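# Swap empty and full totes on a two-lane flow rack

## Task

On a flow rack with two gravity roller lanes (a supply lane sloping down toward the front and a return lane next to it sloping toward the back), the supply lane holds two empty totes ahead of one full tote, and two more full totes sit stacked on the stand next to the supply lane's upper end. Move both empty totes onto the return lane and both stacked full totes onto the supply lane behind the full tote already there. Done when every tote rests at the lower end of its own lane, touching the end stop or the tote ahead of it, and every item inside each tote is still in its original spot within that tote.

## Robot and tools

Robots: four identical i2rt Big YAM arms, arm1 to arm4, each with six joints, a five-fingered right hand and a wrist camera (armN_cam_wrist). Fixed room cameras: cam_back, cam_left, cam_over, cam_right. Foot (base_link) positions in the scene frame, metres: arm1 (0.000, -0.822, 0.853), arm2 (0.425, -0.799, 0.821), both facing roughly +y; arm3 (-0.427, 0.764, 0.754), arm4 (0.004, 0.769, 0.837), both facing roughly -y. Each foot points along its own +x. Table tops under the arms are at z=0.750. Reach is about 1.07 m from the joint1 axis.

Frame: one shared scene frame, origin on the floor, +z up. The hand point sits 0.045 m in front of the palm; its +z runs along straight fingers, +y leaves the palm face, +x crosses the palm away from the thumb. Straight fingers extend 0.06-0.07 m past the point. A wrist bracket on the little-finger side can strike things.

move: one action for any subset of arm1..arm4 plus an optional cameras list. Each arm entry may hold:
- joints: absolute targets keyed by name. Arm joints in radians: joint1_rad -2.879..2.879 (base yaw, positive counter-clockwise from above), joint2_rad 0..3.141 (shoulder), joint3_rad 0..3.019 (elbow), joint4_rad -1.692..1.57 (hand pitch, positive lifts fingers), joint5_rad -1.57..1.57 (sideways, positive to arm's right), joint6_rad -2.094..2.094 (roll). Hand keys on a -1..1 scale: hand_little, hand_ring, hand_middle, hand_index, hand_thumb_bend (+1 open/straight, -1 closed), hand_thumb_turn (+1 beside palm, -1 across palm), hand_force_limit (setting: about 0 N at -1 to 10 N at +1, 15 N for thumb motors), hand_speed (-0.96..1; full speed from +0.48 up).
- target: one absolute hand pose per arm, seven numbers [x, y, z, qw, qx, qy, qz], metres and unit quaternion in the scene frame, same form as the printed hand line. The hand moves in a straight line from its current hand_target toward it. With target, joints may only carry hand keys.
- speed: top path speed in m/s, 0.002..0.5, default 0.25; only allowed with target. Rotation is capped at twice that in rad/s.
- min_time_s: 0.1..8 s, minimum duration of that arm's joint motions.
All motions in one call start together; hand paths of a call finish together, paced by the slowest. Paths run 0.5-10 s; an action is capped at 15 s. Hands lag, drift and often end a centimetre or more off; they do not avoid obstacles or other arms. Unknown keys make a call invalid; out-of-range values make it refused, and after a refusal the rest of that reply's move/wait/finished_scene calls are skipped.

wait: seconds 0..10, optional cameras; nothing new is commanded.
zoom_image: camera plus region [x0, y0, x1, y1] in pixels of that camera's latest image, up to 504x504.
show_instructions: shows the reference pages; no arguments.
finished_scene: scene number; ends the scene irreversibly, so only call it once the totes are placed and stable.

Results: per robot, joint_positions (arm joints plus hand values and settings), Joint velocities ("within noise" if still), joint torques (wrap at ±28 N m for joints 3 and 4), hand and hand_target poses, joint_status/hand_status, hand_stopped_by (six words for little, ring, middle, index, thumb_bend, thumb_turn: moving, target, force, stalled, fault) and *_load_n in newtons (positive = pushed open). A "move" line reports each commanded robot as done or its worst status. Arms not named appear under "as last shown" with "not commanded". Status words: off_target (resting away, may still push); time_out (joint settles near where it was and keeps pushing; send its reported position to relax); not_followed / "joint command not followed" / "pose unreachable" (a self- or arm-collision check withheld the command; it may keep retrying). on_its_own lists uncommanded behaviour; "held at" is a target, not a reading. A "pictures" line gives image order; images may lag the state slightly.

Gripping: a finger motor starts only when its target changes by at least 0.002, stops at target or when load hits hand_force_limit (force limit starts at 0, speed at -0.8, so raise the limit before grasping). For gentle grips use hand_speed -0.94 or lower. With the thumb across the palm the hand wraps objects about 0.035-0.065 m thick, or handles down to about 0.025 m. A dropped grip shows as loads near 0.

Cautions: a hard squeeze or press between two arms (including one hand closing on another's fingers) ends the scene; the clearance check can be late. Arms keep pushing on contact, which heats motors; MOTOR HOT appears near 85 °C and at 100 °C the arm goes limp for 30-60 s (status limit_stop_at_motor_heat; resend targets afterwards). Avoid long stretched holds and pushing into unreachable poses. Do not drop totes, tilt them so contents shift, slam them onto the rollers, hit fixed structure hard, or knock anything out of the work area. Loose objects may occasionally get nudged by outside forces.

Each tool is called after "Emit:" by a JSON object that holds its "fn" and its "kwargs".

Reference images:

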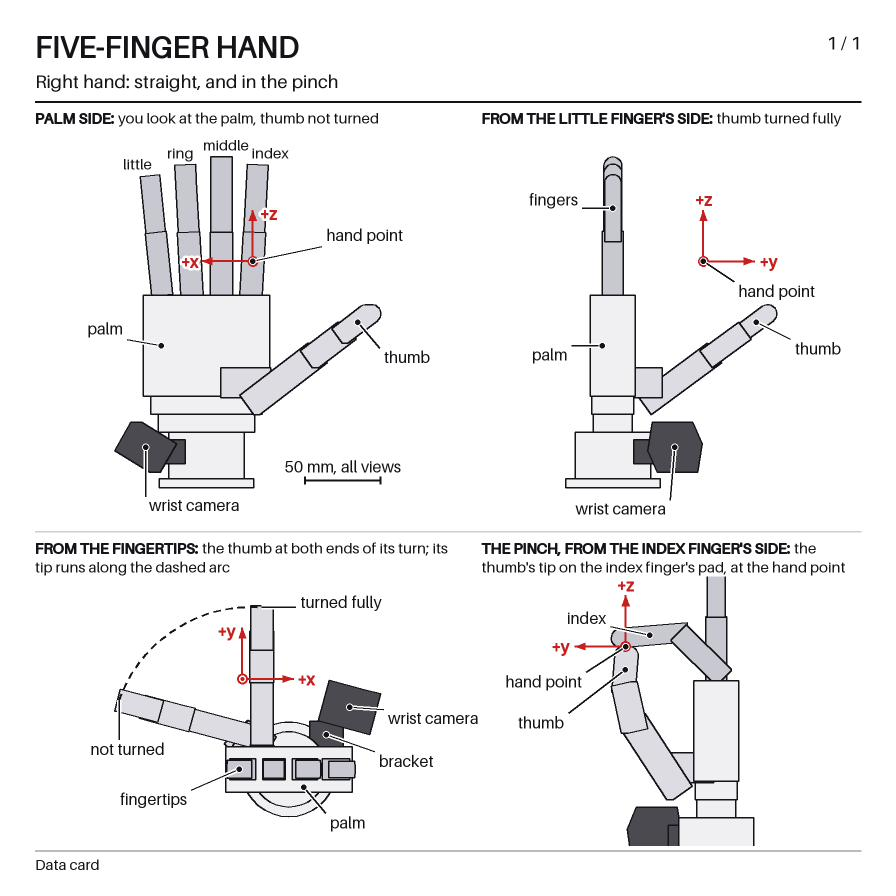

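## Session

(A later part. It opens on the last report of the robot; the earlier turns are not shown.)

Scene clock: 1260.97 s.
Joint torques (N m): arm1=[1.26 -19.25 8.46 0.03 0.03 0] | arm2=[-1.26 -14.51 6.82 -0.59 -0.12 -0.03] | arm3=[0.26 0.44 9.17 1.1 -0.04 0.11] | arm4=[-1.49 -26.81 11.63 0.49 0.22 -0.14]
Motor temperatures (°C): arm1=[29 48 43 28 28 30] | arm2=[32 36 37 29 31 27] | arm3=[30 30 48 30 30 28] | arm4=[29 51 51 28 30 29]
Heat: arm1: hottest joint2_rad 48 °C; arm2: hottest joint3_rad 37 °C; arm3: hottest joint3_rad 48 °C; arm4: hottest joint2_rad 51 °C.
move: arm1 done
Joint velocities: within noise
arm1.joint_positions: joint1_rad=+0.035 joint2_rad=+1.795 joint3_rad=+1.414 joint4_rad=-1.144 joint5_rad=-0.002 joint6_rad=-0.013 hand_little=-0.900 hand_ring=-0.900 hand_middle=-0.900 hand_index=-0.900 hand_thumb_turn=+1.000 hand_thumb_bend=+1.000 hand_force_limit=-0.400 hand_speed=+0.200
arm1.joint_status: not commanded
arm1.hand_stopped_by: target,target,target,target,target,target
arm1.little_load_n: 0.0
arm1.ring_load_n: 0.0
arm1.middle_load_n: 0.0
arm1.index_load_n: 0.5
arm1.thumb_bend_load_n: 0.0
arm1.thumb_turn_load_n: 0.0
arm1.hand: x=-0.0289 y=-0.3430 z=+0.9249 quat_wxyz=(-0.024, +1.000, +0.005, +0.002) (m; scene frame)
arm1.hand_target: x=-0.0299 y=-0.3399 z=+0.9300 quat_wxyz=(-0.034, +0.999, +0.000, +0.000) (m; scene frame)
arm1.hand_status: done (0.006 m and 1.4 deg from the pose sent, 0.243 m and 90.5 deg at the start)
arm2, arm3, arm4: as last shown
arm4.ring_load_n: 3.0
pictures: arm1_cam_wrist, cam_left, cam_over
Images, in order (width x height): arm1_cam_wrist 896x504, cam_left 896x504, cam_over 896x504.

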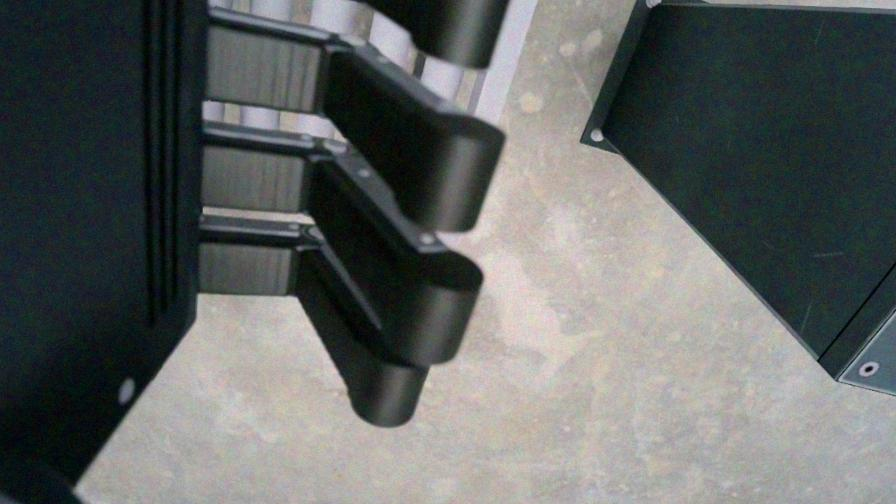

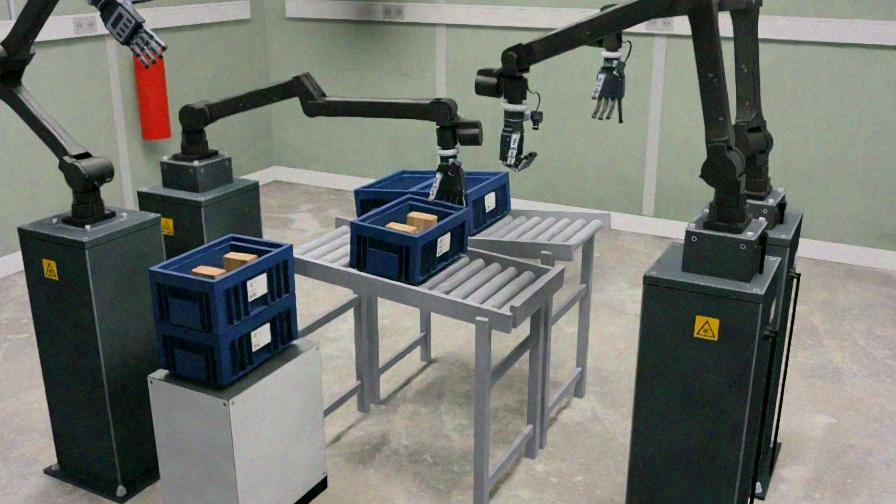

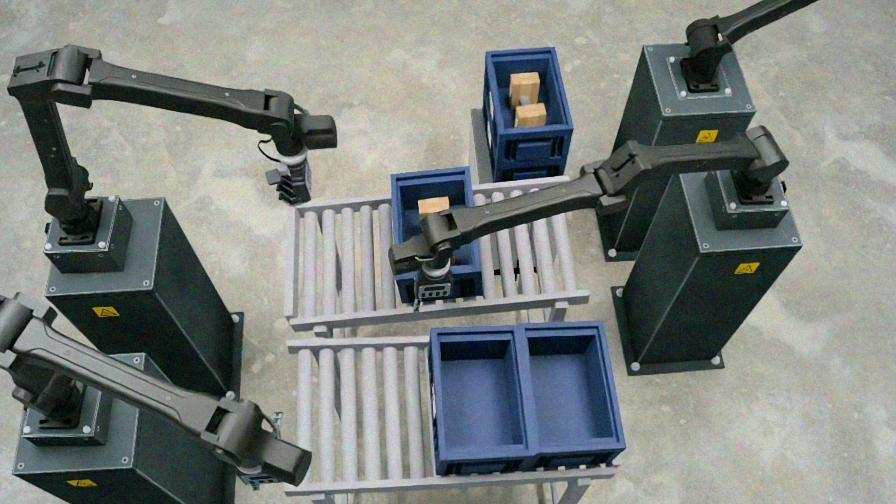

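Emit:
{"fn": "move", "kwargs": {"arm1": {"target": [-0.03, -0.27, 0.722, -0.034, 0.9994, 0, 0], "speed": 0.2}, "cameras": ["cam_over", "cam_left"]}}

Emit:
{"fn": "move", "kwargs": {"arm1": {"target": [-0.03, -0.190, 0.722, -0.034, 0.9994, 0, 0], "speed": 0.05}, "cameras": ["arm1_cam_wrist", "cam_over", "cam_left", "cam_right"]}}

Emit:
{"fn": "zoom_image", "kwargs": {"camera": "cam_left", "region": [330, 140, 530, 290]}}

Scene clock: 1269.80 s.
Joint torques (N m): arm1=[1.32 -20.89 9.72 0.02 0.07 0.03] | arm2=[-1.08 -14.51 6.8 -0.57 -0.12 -0.04] | arm3=[0.21 1.38 9.16 0.98 0.01 0.14] | arm4=[-1.96 -26.64 11.48 0.55 0.24 -0.14]
Motor temperatures (°C): arm1=[29 46 43 28 28 30] | arm2=[32 36 37 29 31 27] | arm3=[30 30 48 30 30 28] | arm4=[29 51 52 28 30 29]
Heat: arm1: hottest joint2_rad 46 °C; arm2: hottest joint3_rad 37 °C; arm3: hottest joint3_rad 48 °C; arm4: hottest joint3_rad 52 °C.
move: arm1 off_target
Joint velocities: within noise
arm1.joint_positions: joint1_rad=+0.035 joint2_rad=+2.205 joint3_rad=+1.475 joint4_rad=-0.798 joint5_rad=-0.002 joint6_rad=-0.011 hand_little=-0.900 hand_ring=-0.900 hand_middle=-0.900 hand_index=-0.900 hand_thumb_turn=+1.000 hand_thumb_bend=+1.000 hand_force_limit=-0.400 hand_speed=+0.200
arm1.joint_status: not commanded
arm1.hand_stopped_by: target,target,target,target,target,target
arm1.little_load_n: 0.0
arm1.ring_load_n: 0.0
arm1.middle_load_n: 0.0
arm1.index_load_n: 0.0
arm1.thumb_bend_load_n: 0.0
arm1.thumb_turn_load_n: 0.0
arm1.hand: x=-0.0279 y=-0.2851 z=+0.7228 quat_wxyz=(-0.021, +1.000, +0.004, +0.001) (m; scene frame)
arm1.hand_target: x=-0.0299 y=-0.2703 z=+0.7223 quat_wxyz=(-0.034, +0.999, +0.000, +0.000) (m; scene frame)
arm1.hand_status: off_target (0.015 m and 1.5 deg from the pose sent, 0.216 m and 1.4 deg at the start)
arm2, arm3, arm4: as last shown
arm4.ring_load_n: 2.5
pictures: cam_left, cam_over
Images, in order (width x height): cam_left 896x504, cam_over 896x504.

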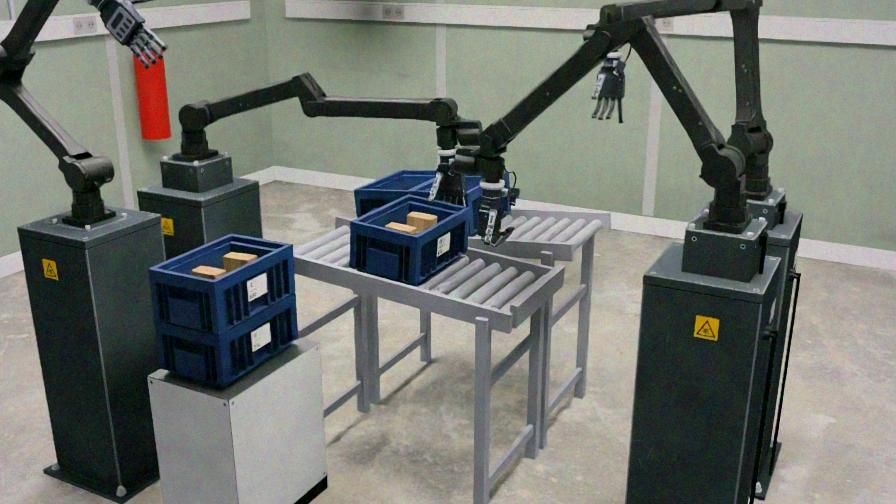

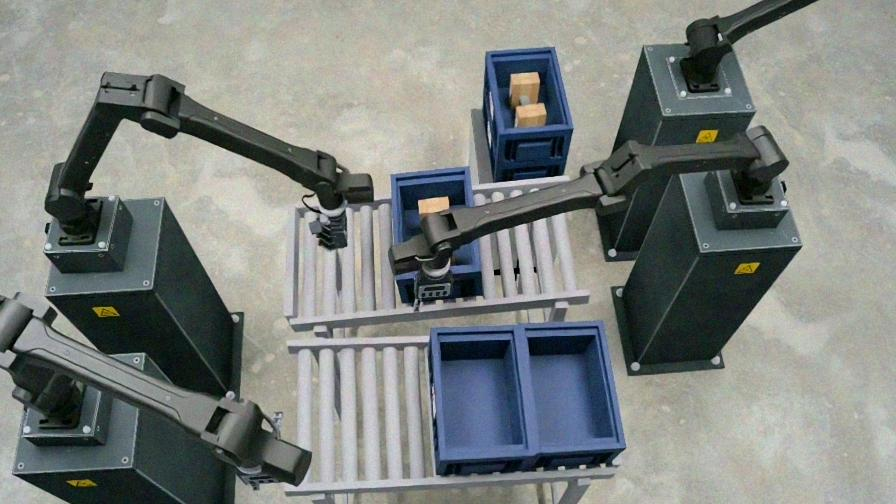

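Scene clock: 1272.07 s.
Joint torques (N m): arm1=[1.38 -23.12 11.22 -0.62 0.07 0.03] | arm2=[-1.08 -14.39 6.82 -0.57 -0.13 -0.03] | arm3=[-0.03 -0.03 9.05 1.1 -0.06 0.14] | arm4=[-1.61 -26.46 11.55 0.5 0.22 -0.12]
Motor temperatures (°C): arm1=[29 46 42 28 28 30] | arm2=[32 36 37 29 31 27] | arm3=[30 30 48 30 30 28] | arm4=[29 51 52 28 30 29]
Heat: arm1: hottest joint2_rad 46 °C; arm2: hottest joint3_rad 37 °C; arm3: hottest joint3_rad 48 °C; arm4: hottest joint3_rad 52 °C.
move: arm1 done
Joint velocities: within noise
arm1.joint_positions: joint1_rad=+0.035 joint2_rad=+2.369 joint3_rad=+1.817 joint4_rad=-0.952 joint5_rad=-0.002 joint6_rad=-0.010 hand_little=-0.900 hand_ring=-0.900 hand_middle=-0.900 hand_index=-0.900 hand_thumb_turn=+1.000 hand_thumb_bend=+1.000 hand_force_limit=-0.400 hand_speed=+0.200
arm1.joint_status: not commanded
arm1.hand_stopped_by: target,target,target,target,target,target
arm1.little_load_n: 0.0
arm1.ring_load_n: 0.0
arm1.middle_load_n: 0.0
arm1.index_load_n: 0.0
arm1.thumb_bend_load_n: 0.0
arm1.thumb_turn_load_n: 0.0
arm1.hand: x=-0.0277 y=-0.1982 z=+0.7275 quat_wxyz=(-0.034, +0.999, +0.004, +0.002) (m; scene frame)
arm1.hand_target: x=-0.0299 y=-0.1903 z=+0.7221 quat_wxyz=(-0.034, +0.999, +0.000, +0.000) (m; scene frame)
arm1.hand_status: done (0.010 m and 0.5 deg from the pose sent, 0.095 m and 1.5 deg at the start)
arm2.joint_positions: joint1_rad=-0.411 joint2_rad=+1.718 joint3_rad=+1.601 joint4_rad=-1.434 joint5_rad=-0.003 joint6_rad=+1.112 hand_little=+1.000 hand_ring=+0.180 hand_middle=+0.180 hand_index=+0.180 hand_thumb_turn=-1.000 hand_thumb_bend=+1.000 hand_force_limit=-0.400 hand_speed=-0.400
arm2.joint_status: not commanded
arm2.hand_stopped_by: target,target,target,target,target,target
arm2.little_load_n: 0.0
arm2.ring_load_n: 0.0
arm2.middle_load_n: 0.0
arm2.index_load_n: 0.0
arm2.thumb_bend_load_n: -0.5
arm2.thumb_turn_load_n: 0.0
arm2.hand: x=+0.5978 y=-0.2935 z=+1.0035 quat_wxyz=(-0.010, +0.708, -0.706, -0.002) (m; scene frame)
arm2.hand_target: x=+0.5999 y=-0.2999 z=+1.0002 quat_wxyz=(+0.000, +0.707, -0.707, +0.000) (m; scene frame)
arm2.hand_status: not commanded
arm3, arm4: as last shown
pictures: arm1_cam_wrist, cam_left, cam_over, cam_right
Images, in order (width x height): arm1_cam_wrist 896x504, cam_left 896x504, cam_over 896x504, cam_right 896x504.

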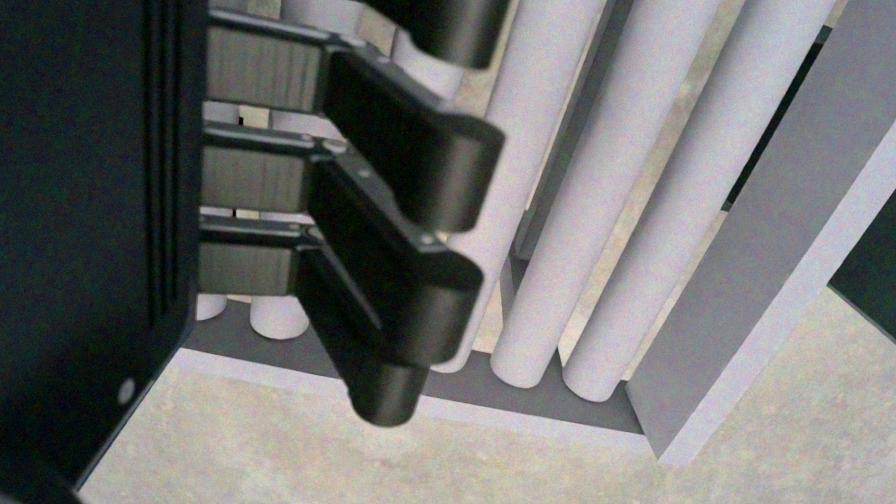

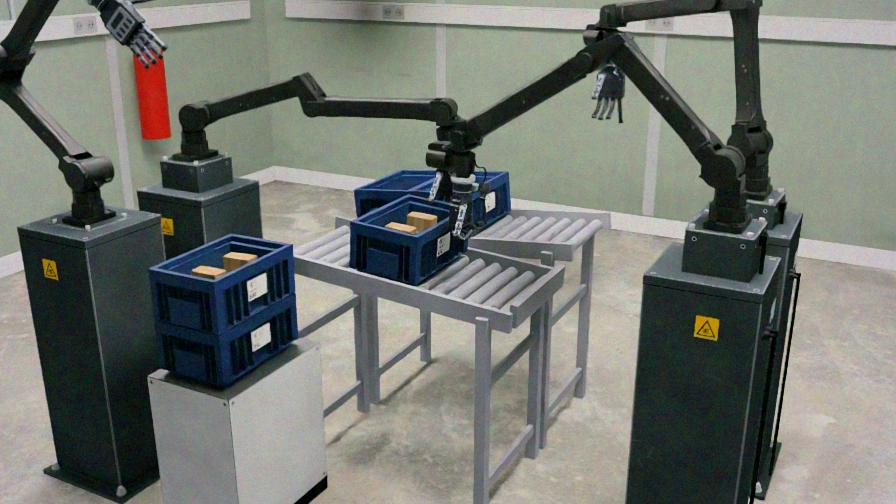

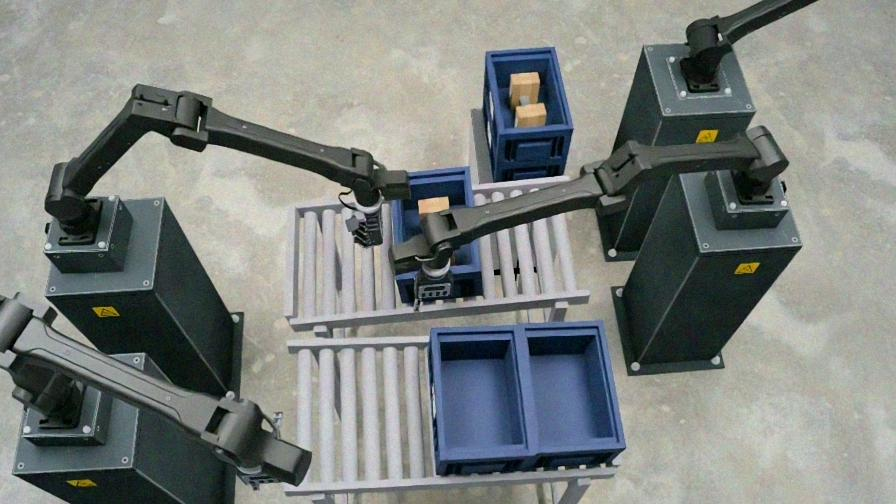

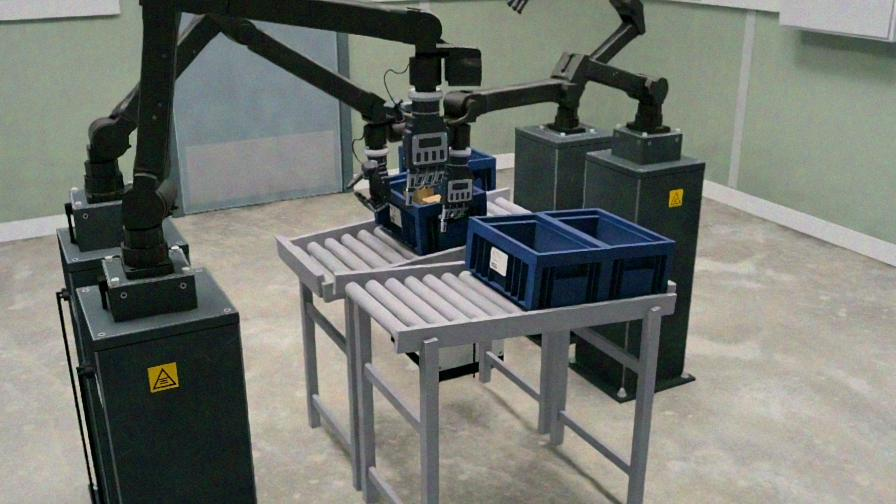

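Scaled by 2.520.

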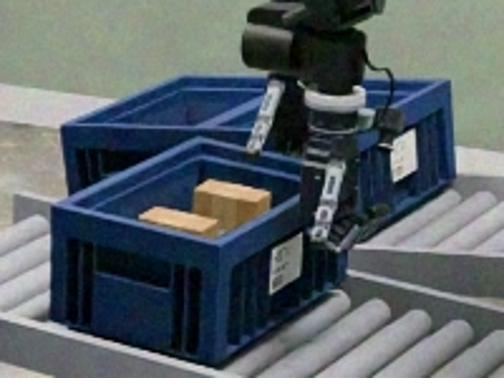

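Emit:
{"fn": "move", "kwargs": {"arm1": {"target": [-0.03, -0.176, 0.722, -0.034, 0.9994, 0, 0], "speed": 0.03}, "cameras": ["cam_left"]}}

Emit:
{"fn": "move", "kwargs": {"arm4": {"joints": {"hand_speed": -0.4, "hand_index": 0.28, "hand_middle": 0.28, "hand_ring": 0.28}}, "cameras": ["arm4_cam_wrist", "cam_left", "cam_right"]}}

Emit:
{"fn": "zoom_image", "kwargs": {"camera": "cam_left", "region": [330, 140, 530, 290]}}

Scene clock: 1284.90 s.
Joint torques (N m): arm1=[1.26 -23.65 11.15 -0.61 0.07 0.02] | arm2=[-1.14 -14.39 6.82 -0.58 -0.12 -0.05] | arm3=[0.67 1.49 9.36 1.11 -0.03 0.14] | arm4=[-1.55 -26.52 11.47 0.47 0.21 -0.1]
Motor temperatures (°C): arm1=[29 46 43 28 28 30] | arm2=[32 36 37 29 31 27] | arm3=[30 30 48 30 30 28] | arm4=[29 51 52 28 30 29]
Heat: arm1: hottest joint2_rad 46 °C; arm2: hottest joint3_rad 37 °C; arm3: hottest joint3_rad 48 °C; arm4: hottest joint3_rad 52 °C.
move: arm1 done
Joint velocities: within noise
arm1.joint_positions: joint1_rad=+0.035 joint2_rad=+2.404 joint3_rad=+1.887 joint4_rad=-0.988 joint5_rad=-0.002 joint6_rad=-0.010 hand_little=-0.900 hand_ring=-0.900 hand_middle=-0.900 hand_index=-0.900 hand_thumb_turn=+1.000 hand_thumb_bend=+1.000 hand_force_limit=-0.400 hand_speed=+0.200
arm1.joint_status: not commanded
arm1.hand_stopped_by: target,target,target,target,target,target
arm1.little_load_n: 0.0
arm1.ring_load_n: 0.0
arm1.middle_load_n: 0.0
arm1.index_load_n: 0.0
arm1.thumb_bend_load_n: 0.0
arm1.thumb_turn_load_n: 0.0
arm1.hand: x=-0.0277 y=-0.1842 z=+0.7275 quat_wxyz=(-0.034, +0.999, +0.004, +0.002) (m; scene frame)
arm1.hand_target: x=-0.0299 y=-0.1763 z=+0.7221 quat_wxyz=(-0.034, +0.999, +0.000, +0.000) (m; scene frame)
arm1.hand_status: done (0.010 m and 0.5 deg from the pose sent, 0.023 m and 0.5 deg at the start)
arm2, arm3, arm4: as last shown
arm2.thumb_bend_load_n: 0.0
arm4.little_load_n: -0.5
pictures: cam_left
Images, in order (width x height): cam_left 896x504.

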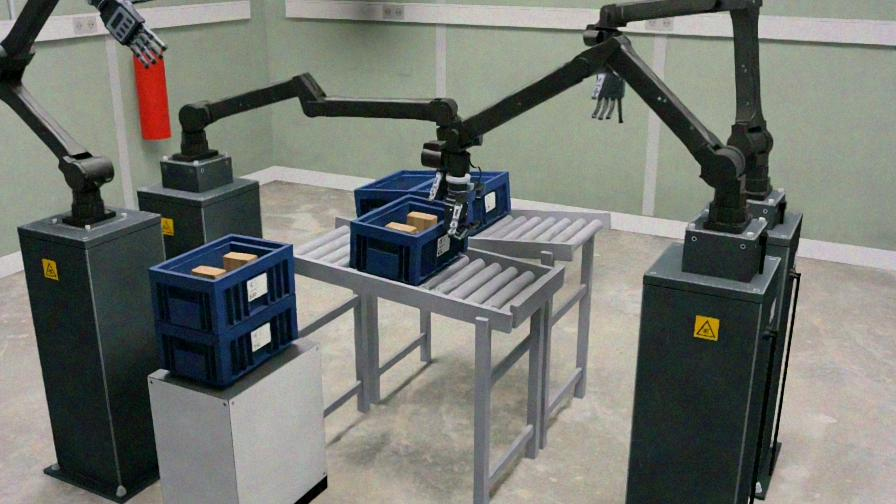

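Scene clock: 1285.70 s.
Joint torques (N m): arm1=[1.44 -23.88 11.3 -0.29 0.07 0.03] | arm2=[-1.26 -14.68 6.79 -0.57 -0.12 -0.03] | arm3=[0.56 0.5 9.03 1.17 -0.04 0.13] | arm4=[-1.79 -26.64 10.92 0.47 0.12 -0.15]
Motor temperatures (°C): arm1=[29 46 42 28 28 30] | arm2=[32 36 37 29 31 27] | arm3=[30 30 48 30 30 28] | arm4=[29 51 52 28 30 29]
Heat: arm1: hottest joint2_rad 46 °C; arm2: hottest joint3_rad 37 °C; arm3: hottest joint3_rad 48 °C; arm4: hottest joint3_rad 52 °C.
move: arm4 done
Joint velocities: within noise
arm1, arm2, arm3: as last shown
arm1.joint_positions: joint1_rad=+0.035 joint2_rad=+2.408 joint3_rad=+1.888 joint4_rad=-0.997 joint5_rad=-0.002 joint6_rad=-0.010 hand_little=-0.900 hand_ring=-0.900 hand_middle=-0.900 hand_index=-0.900 hand_thumb_turn=+1.000 hand_thumb_bend=+1.000 hand_force_limit=-0.400 hand_speed=+0.200
arm1.ring_load_n: 0.5
arm1.thumb_bend_load_n: -0.5
arm1.hand: x=-0.0277 y=-0.1876 z=+0.7257 quat_wxyz=(-0.027, +1.000, +0.004, +0.002) (m; scene frame)
arm1.hand_target: x=-0.0299 y=-0.1763 z=+0.7220 quat_wxyz=(-0.034, +0.999, +0.000, +0.000) (m; scene frame)
arm4.joint_positions: joint1_rad=+0.272 joint2_rad=+2.842 joint3_rad=+2.877 joint4_rad=-1.500 joint5_rad=-0.033 joint6_rad=-1.371 hand_little=+1.000 hand_ring=+0.280 hand_middle=+0.280 hand_index=+0.280 hand_thumb_turn=-1.000 hand_thumb_bend=+1.000 hand_force_limit=-0.400 hand_speed=-0.400
arm4.joint_status: all done
arm4.hand_stopped_by: target,target,target,target,target,target
arm4.little_load_n: 0.0
arm4.ring_load_n: 0.0
arm4.middle_load_n: 0.0
arm4.index_load_n: 0.0
arm4.thumb_bend_load_n: 0.0
arm4.thumb_turn_load_n: 0.0
arm4.hand: x=+0.1512 y=+0.0097 z=+0.7581 quat_wxyz=(+0.016, +0.725, -0.687, +0.055) (m; scene frame)
arm4.hand_target: x=+0.1453 y=-0.0022 z=+0.7620 quat_wxyz=(+0.027, +0.722, -0.687, +0.069) (m; scene frame)
arm4.hand_status: not commanded
pictures: arm4_cam_wrist, cam_left, cam_right
Images, in order (width x height): arm4_cam_wrist 896x504, cam_left 896x504, cam_right 896x504.

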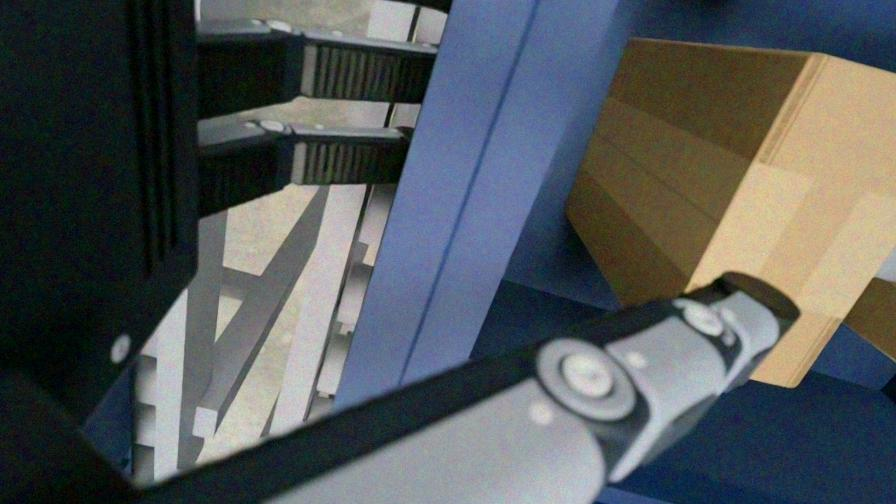

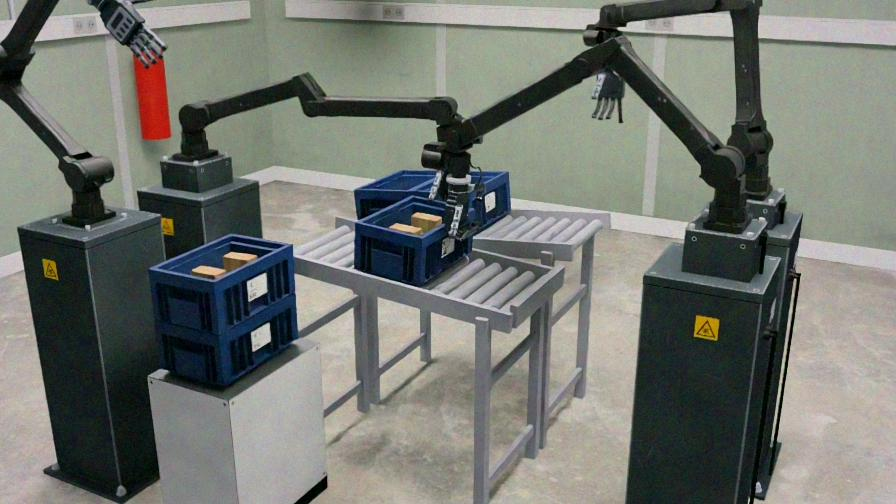

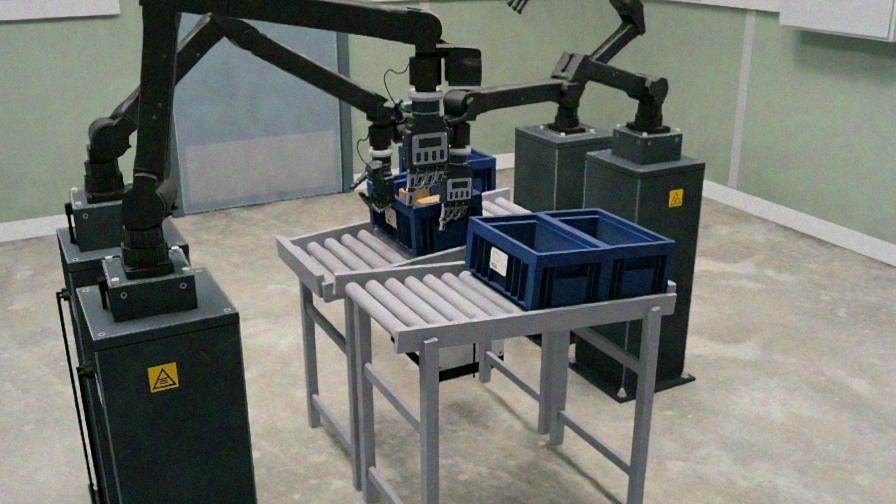

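Scaled by 2.520.

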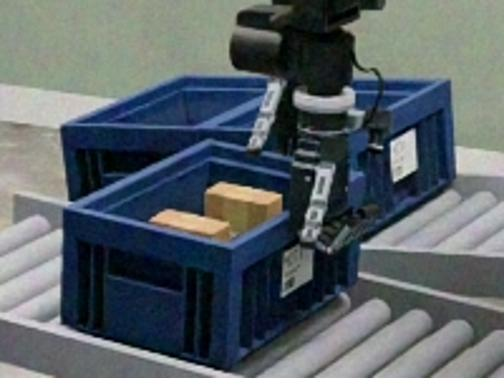

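Emit:
{"fn": "move", "kwargs": {"arm4": {"target": [0.205, 0.005, 0.765, 0.02, 0.7071, -0.7071, 0.03], "speed": 0.1}, "cameras": ["arm4_cam_wrist", "cam_left", "cam_right", "cam_over"]}}

Scene clock: 1290.97 s.
Joint torques (N m): arm1=[1.38 -23.88 11.3 -0.29 0.08 0.03] | arm2=[-1.26 -14.51 6.8 -0.57 -0.12 -0.04] | arm3=[-0.09 0.85 9.16 1.17 -0.03 0.14] | arm4=[-1.03 -27.05 11.14 0.84 0.17 0.02]
Motor temperatures (°C): arm1=[29 45 42 28 28 30] | arm2=[32 36 37 29 31 27] | arm3=[30 30 48 30 30 28] | arm4=[29 51 52 28 30 29]
Heat: arm1: hottest joint2_rad 45 °C; arm2: hottest joint3_rad 37 °C; arm3: hottest joint3_rad 48 °C; arm4: hottest joint3_rad 52 °C.
move: arm4 off_target
Joint velocities: within noise
arm1, arm2: as last shown
arm1.middle_load_n: 0.5
arm3.joint_positions: joint1_rad=-0.026 joint2_rad=+0.630 joint3_rad=+1.389 joint4_rad=-1.541 joint5_rad=-0.157 joint6_rad=+1.490 hand_little=+1.000 hand_ring=+1.000 hand_middle=+1.000 hand_index=+1.000 hand_thumb_turn=+1.000 hand_thumb_bend=+1.000 hand_force_limit=+0.000 hand_speed=-0.800
arm3.joint_status: not commanded
arm3.hand_stopped_by: target,target,target,target,target,target
arm3.little_load_n: 0.0
arm3.ring_load_n: 0.0
arm3.middle_load_n: 0.0
arm3.index_load_n: 0.0
arm3.thumb_bend_load_n: 0.0
arm3.thumb_turn_load_n: 0.0
arm3.hand: x=-0.3341 y=+0.5300 z=+1.2622 quat_wxyz=(-0.309, -0.605, -0.695, +0.236) (m; scene frame)
arm3.hand_target: x=-0.3343 y=+0.5332 z=+1.2697 quat_wxyz=(-0.313, -0.607, -0.691, +0.238) (m; scene frame)
arm3.hand_status: not commanded
arm4.joint_positions: joint1_rad=+0.345 joint2_rad=+2.842 joint3_rad=+2.877 joint4_rad=-1.474 joint5_rad=+0.003 joint6_rad=-1.280 hand_little=+1.000 hand_ring=+0.280 hand_middle=+0.280 hand_index=+0.280 hand_thumb_turn=-1.000 hand_thumb_bend=+1.000 hand_force_limit=-0.400 hand_speed=-0.400
arm4.joint_status: not commanded
arm4.hand_stopped_by: target,target,target,target,target,target
arm4.little_load_n: 0.0
arm4.ring_load_n: 0.0
arm4.middle_load_n: 0.0
arm4.index_load_n: 0.0
arm4.thumb_bend_load_n: 0.0
arm4.thumb_turn_load_n: 0.0
arm4.hand: x=+0.2035 y=+0.0194 z=+0.7590 quat_wxyz=(+0.034, +0.717, -0.693, +0.058) (m; scene frame)
arm4.hand_target: x=+0.2045 y=+0.0069 z=+0.7653 quat_wxyz=(+0.045, +0.712, -0.697, +0.079) (m; scene frame)
arm4.hand_status: off_target (0.016 m and 4.1 deg from the pose sent, 0.054 m and 4.2 deg at the start; a joint's target at an end of its range on 38 of 41 steps)
pictures: arm4_cam_wrist, cam_left, cam_over, cam_right
Images, in order (width x height): arm4_cam_wrist 896x504, cam_left 896x504, cam_over 896x504, cam_right 896x504.

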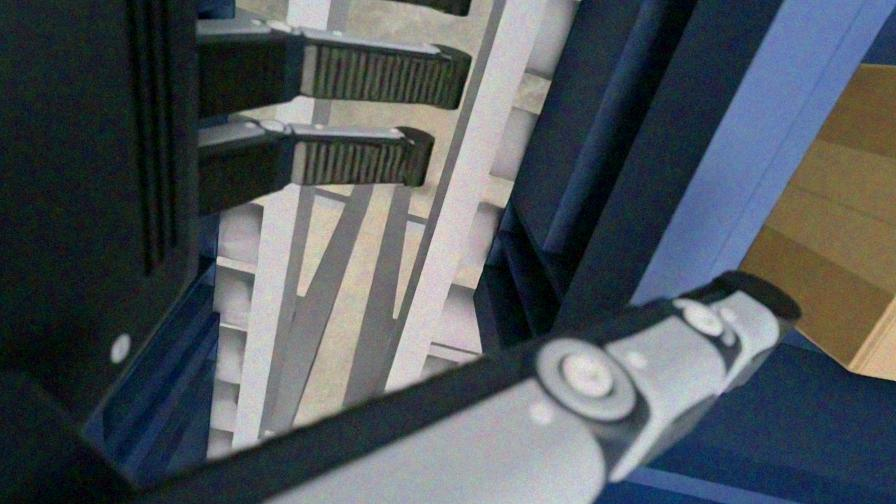

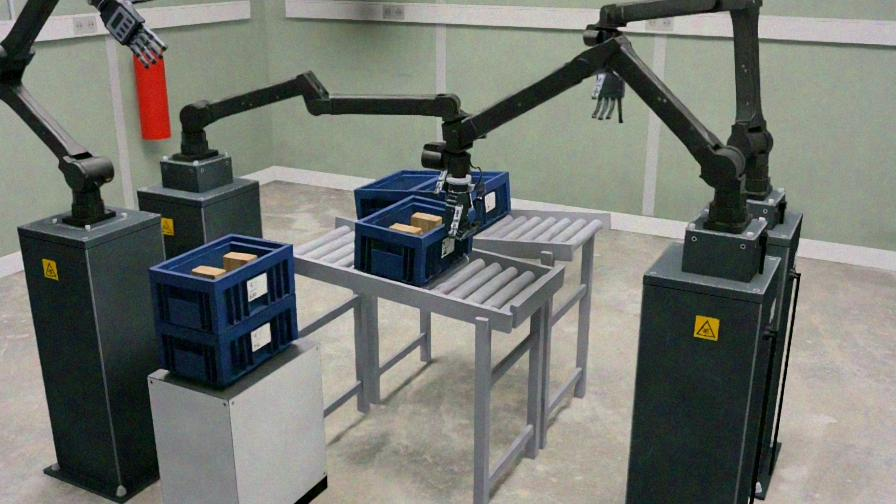

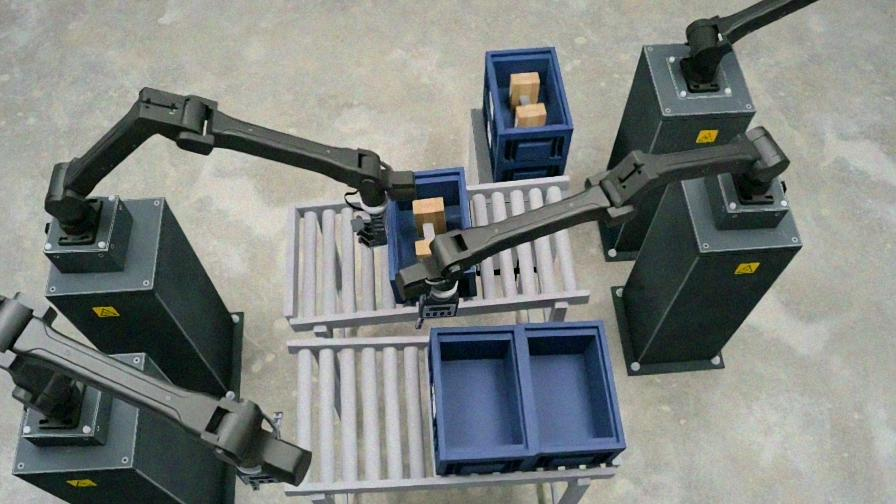

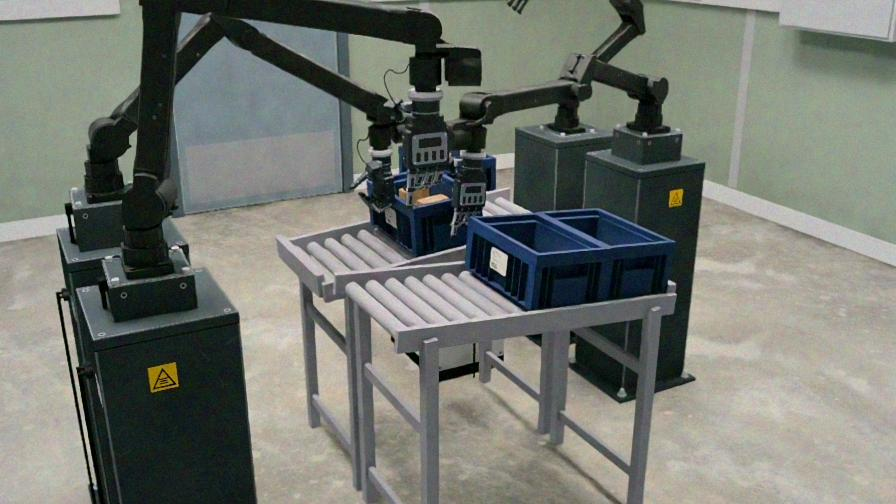

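Emit:
{"fn": "move", "kwargs": {"arm1": {"target": [-0.03, -0.46, 0.704, -0.034, 0.9994, 0, 0], "speed": 0.06}, "arm4": {"target": [0.205, 0.15, 0.95, 0, 0.7071, -0.7071, 0], "speed": 0.1}, "cameras": ["arm1_cam_wrist", "cam_left", "cam_right", "cam_over"]}}

Emit:
{"fn": "zoom_image", "kwargs": {"camera": "cam_left", "region": [420, 170, 600, 320]}}

Scene clock: 1307.60 s.
Joint torques (N m): arm1=[1.44 -16.56 4.41 0.08 0.06 0.03] | arm2=[-1.26 -14.56 6.8 -0.51 -0.12 -0.04] | arm3=[1.08 0.67 9.22 1.16 -0.1 0.18] | arm4=[0.09 -24 6.15 -0.42 -0.01 0.01]
Motor temperatures (°C): arm1=[29 44 41 28 28 30] | arm2=[32 36 37 29 31 27] | arm3=[30 30 48 30 30 28] | arm4=[29 53 50 28 30 29]
Heat: arm1: hottest joint2_rad 44 °C; arm2: hottest joint3_rad 37 °C; arm3: hottest joint3_rad 48 °C; arm4: hottest joint2_rad 53 °C.
move: arm1 done; arm4 off_target
Joint velocities: within noise
arm1.joint_positions: joint1_rad=+0.035 joint2_rad=+1.954 joint3_rad=+0.867 joint4_rad=-0.437 joint5_rad=-0.002 joint6_rad=-0.011 hand_little=-0.900 hand_ring=-0.900 hand_middle=-0.900 hand_index=-0.900 hand_thumb_turn=+1.000 hand_thumb_bend=+1.000 hand_force_limit=-0.400 hand_speed=+0.200
arm1.joint_status: not commanded
arm1.hand_stopped_by: target,target,target,target,target,target
arm1.little_load_n: 0.0
arm1.ring_load_n: 0.5
arm1.middle_load_n: 0.0
arm1.index_load_n: 0.0
arm1.thumb_bend_load_n: 0.0
arm1.thumb_turn_load_n: 0.0
arm1.hand: x=-0.0283 y=-0.4648 z=+0.7005 quat_wxyz=(-0.024, +1.000, +0.004, +0.001) (m; scene frame)
arm1.hand_target: x=-0.0299 y=-0.4599 z=+0.7041 quat_wxyz=(-0.034, +0.999, +0.000, +0.000) (m; scene frame)
arm1.hand_status: done (0.006 m and 1.2 deg from the pose sent, 0.273 m and 0.9 deg at the start)
arm2, arm3: as last shown
arm4.joint_positions: joint1_rad=+0.390 joint2_rad=+2.282 joint3_rad=+2.311 joint4_rad=-1.577 joint5_rad=+0.000 joint6_rad=-1.198 hand_little=+1.000 hand_ring=+0.280 hand_middle=+0.280 hand_index=+0.280 hand_thumb_turn=-1.000 hand_thumb_bend=+1.000 hand_force_limit=-0.400 hand_speed=-0.400
arm4.joint_status: not commanded
arm4.hand_stopped_by: target,target,target,target,target,target
arm4.little_load_n: 0.0
arm4.ring_load_n: 0.0
arm4.middle_load_n: 0.0
arm4.index_load_n: 0.0
arm4.thumb_bend_load_n: 0.0
arm4.thumb_turn_load_n: 0.0
arm4.hand: x=+0.1998 y=+0.1401 z=+0.9552 quat_wxyz=(+0.007, +0.706, -0.708, +0.012) (m; scene frame)
arm4.hand_target: x=+0.2049 y=+0.1498 z=+0.9502 quat_wxyz=(+0.000, +0.707, -0.707, +0.000) (m; scene frame)
arm4.hand_status: off_target (0.012 m and 1.6 deg from the pose sent, 0.231 m and 8.0 deg at the start)
pictures: arm1_cam_wrist, cam_left, cam_over, cam_right
Images, in order (width x height): arm1_cam_wrist 896x504, cam_left 896x504, cam_over 896x504, cam_right 896x504.

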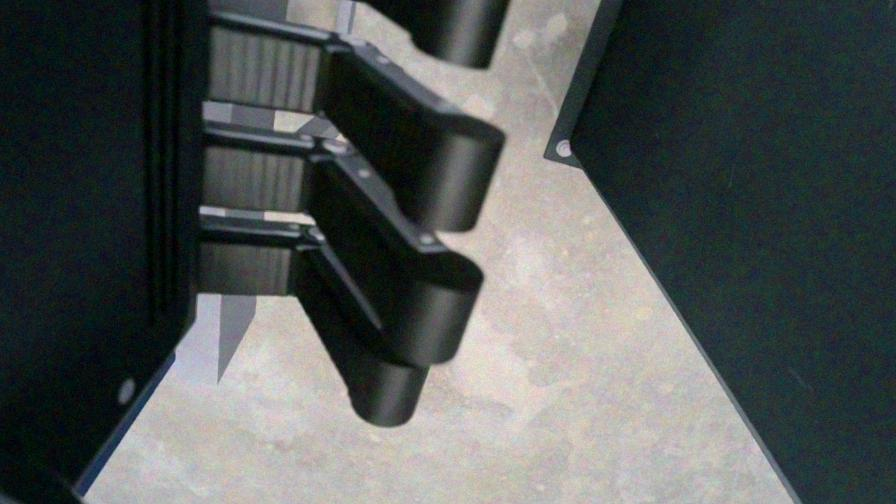

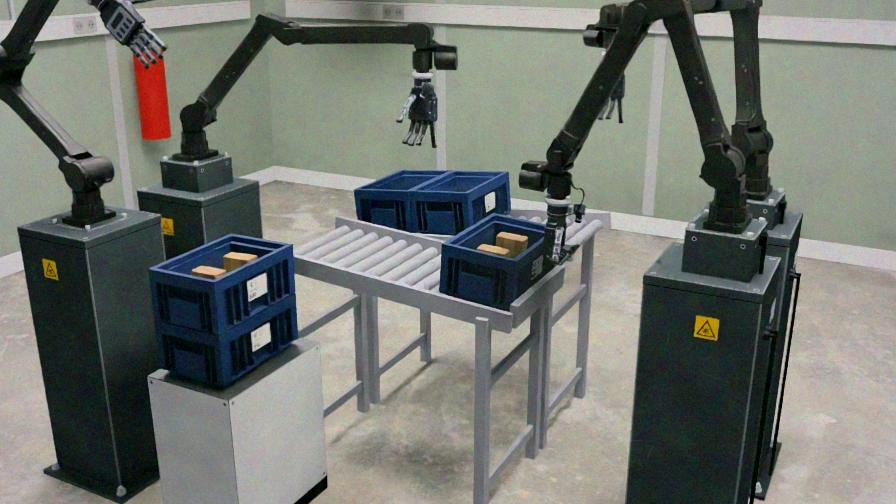

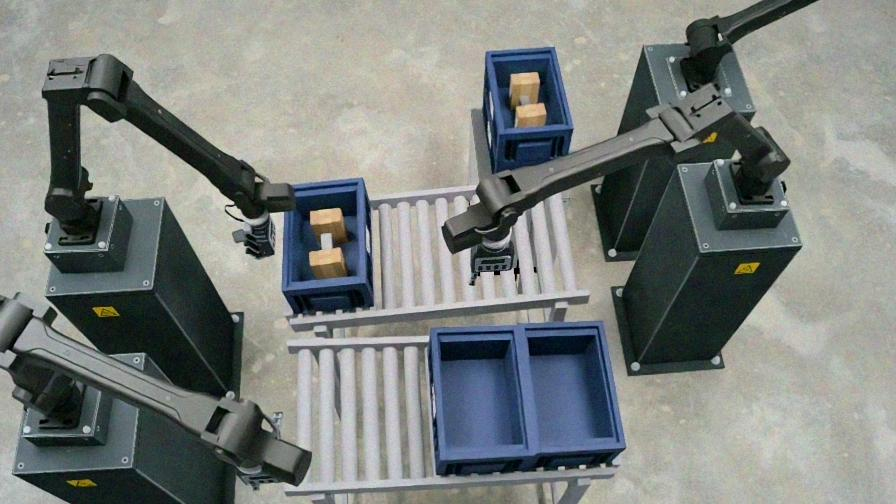

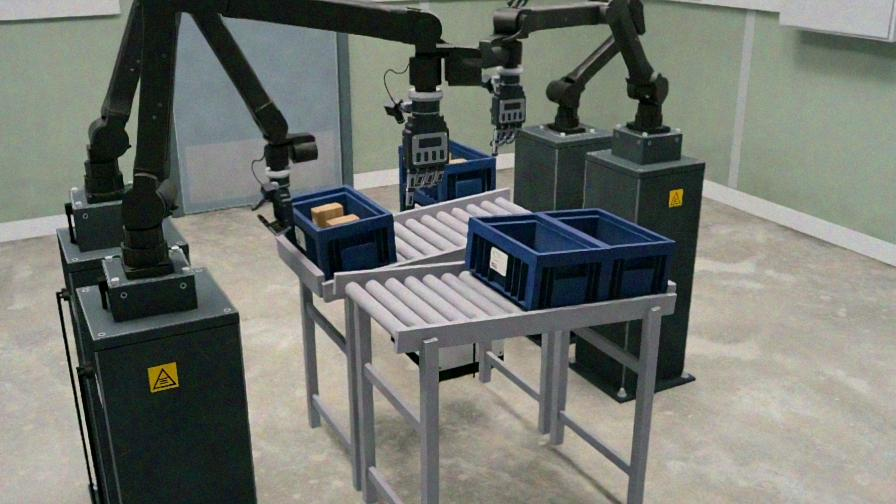

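Scaled by 2.800.

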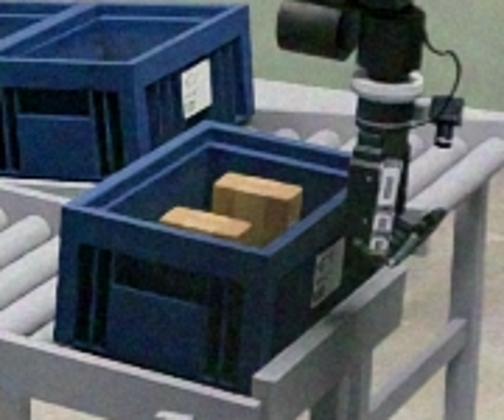

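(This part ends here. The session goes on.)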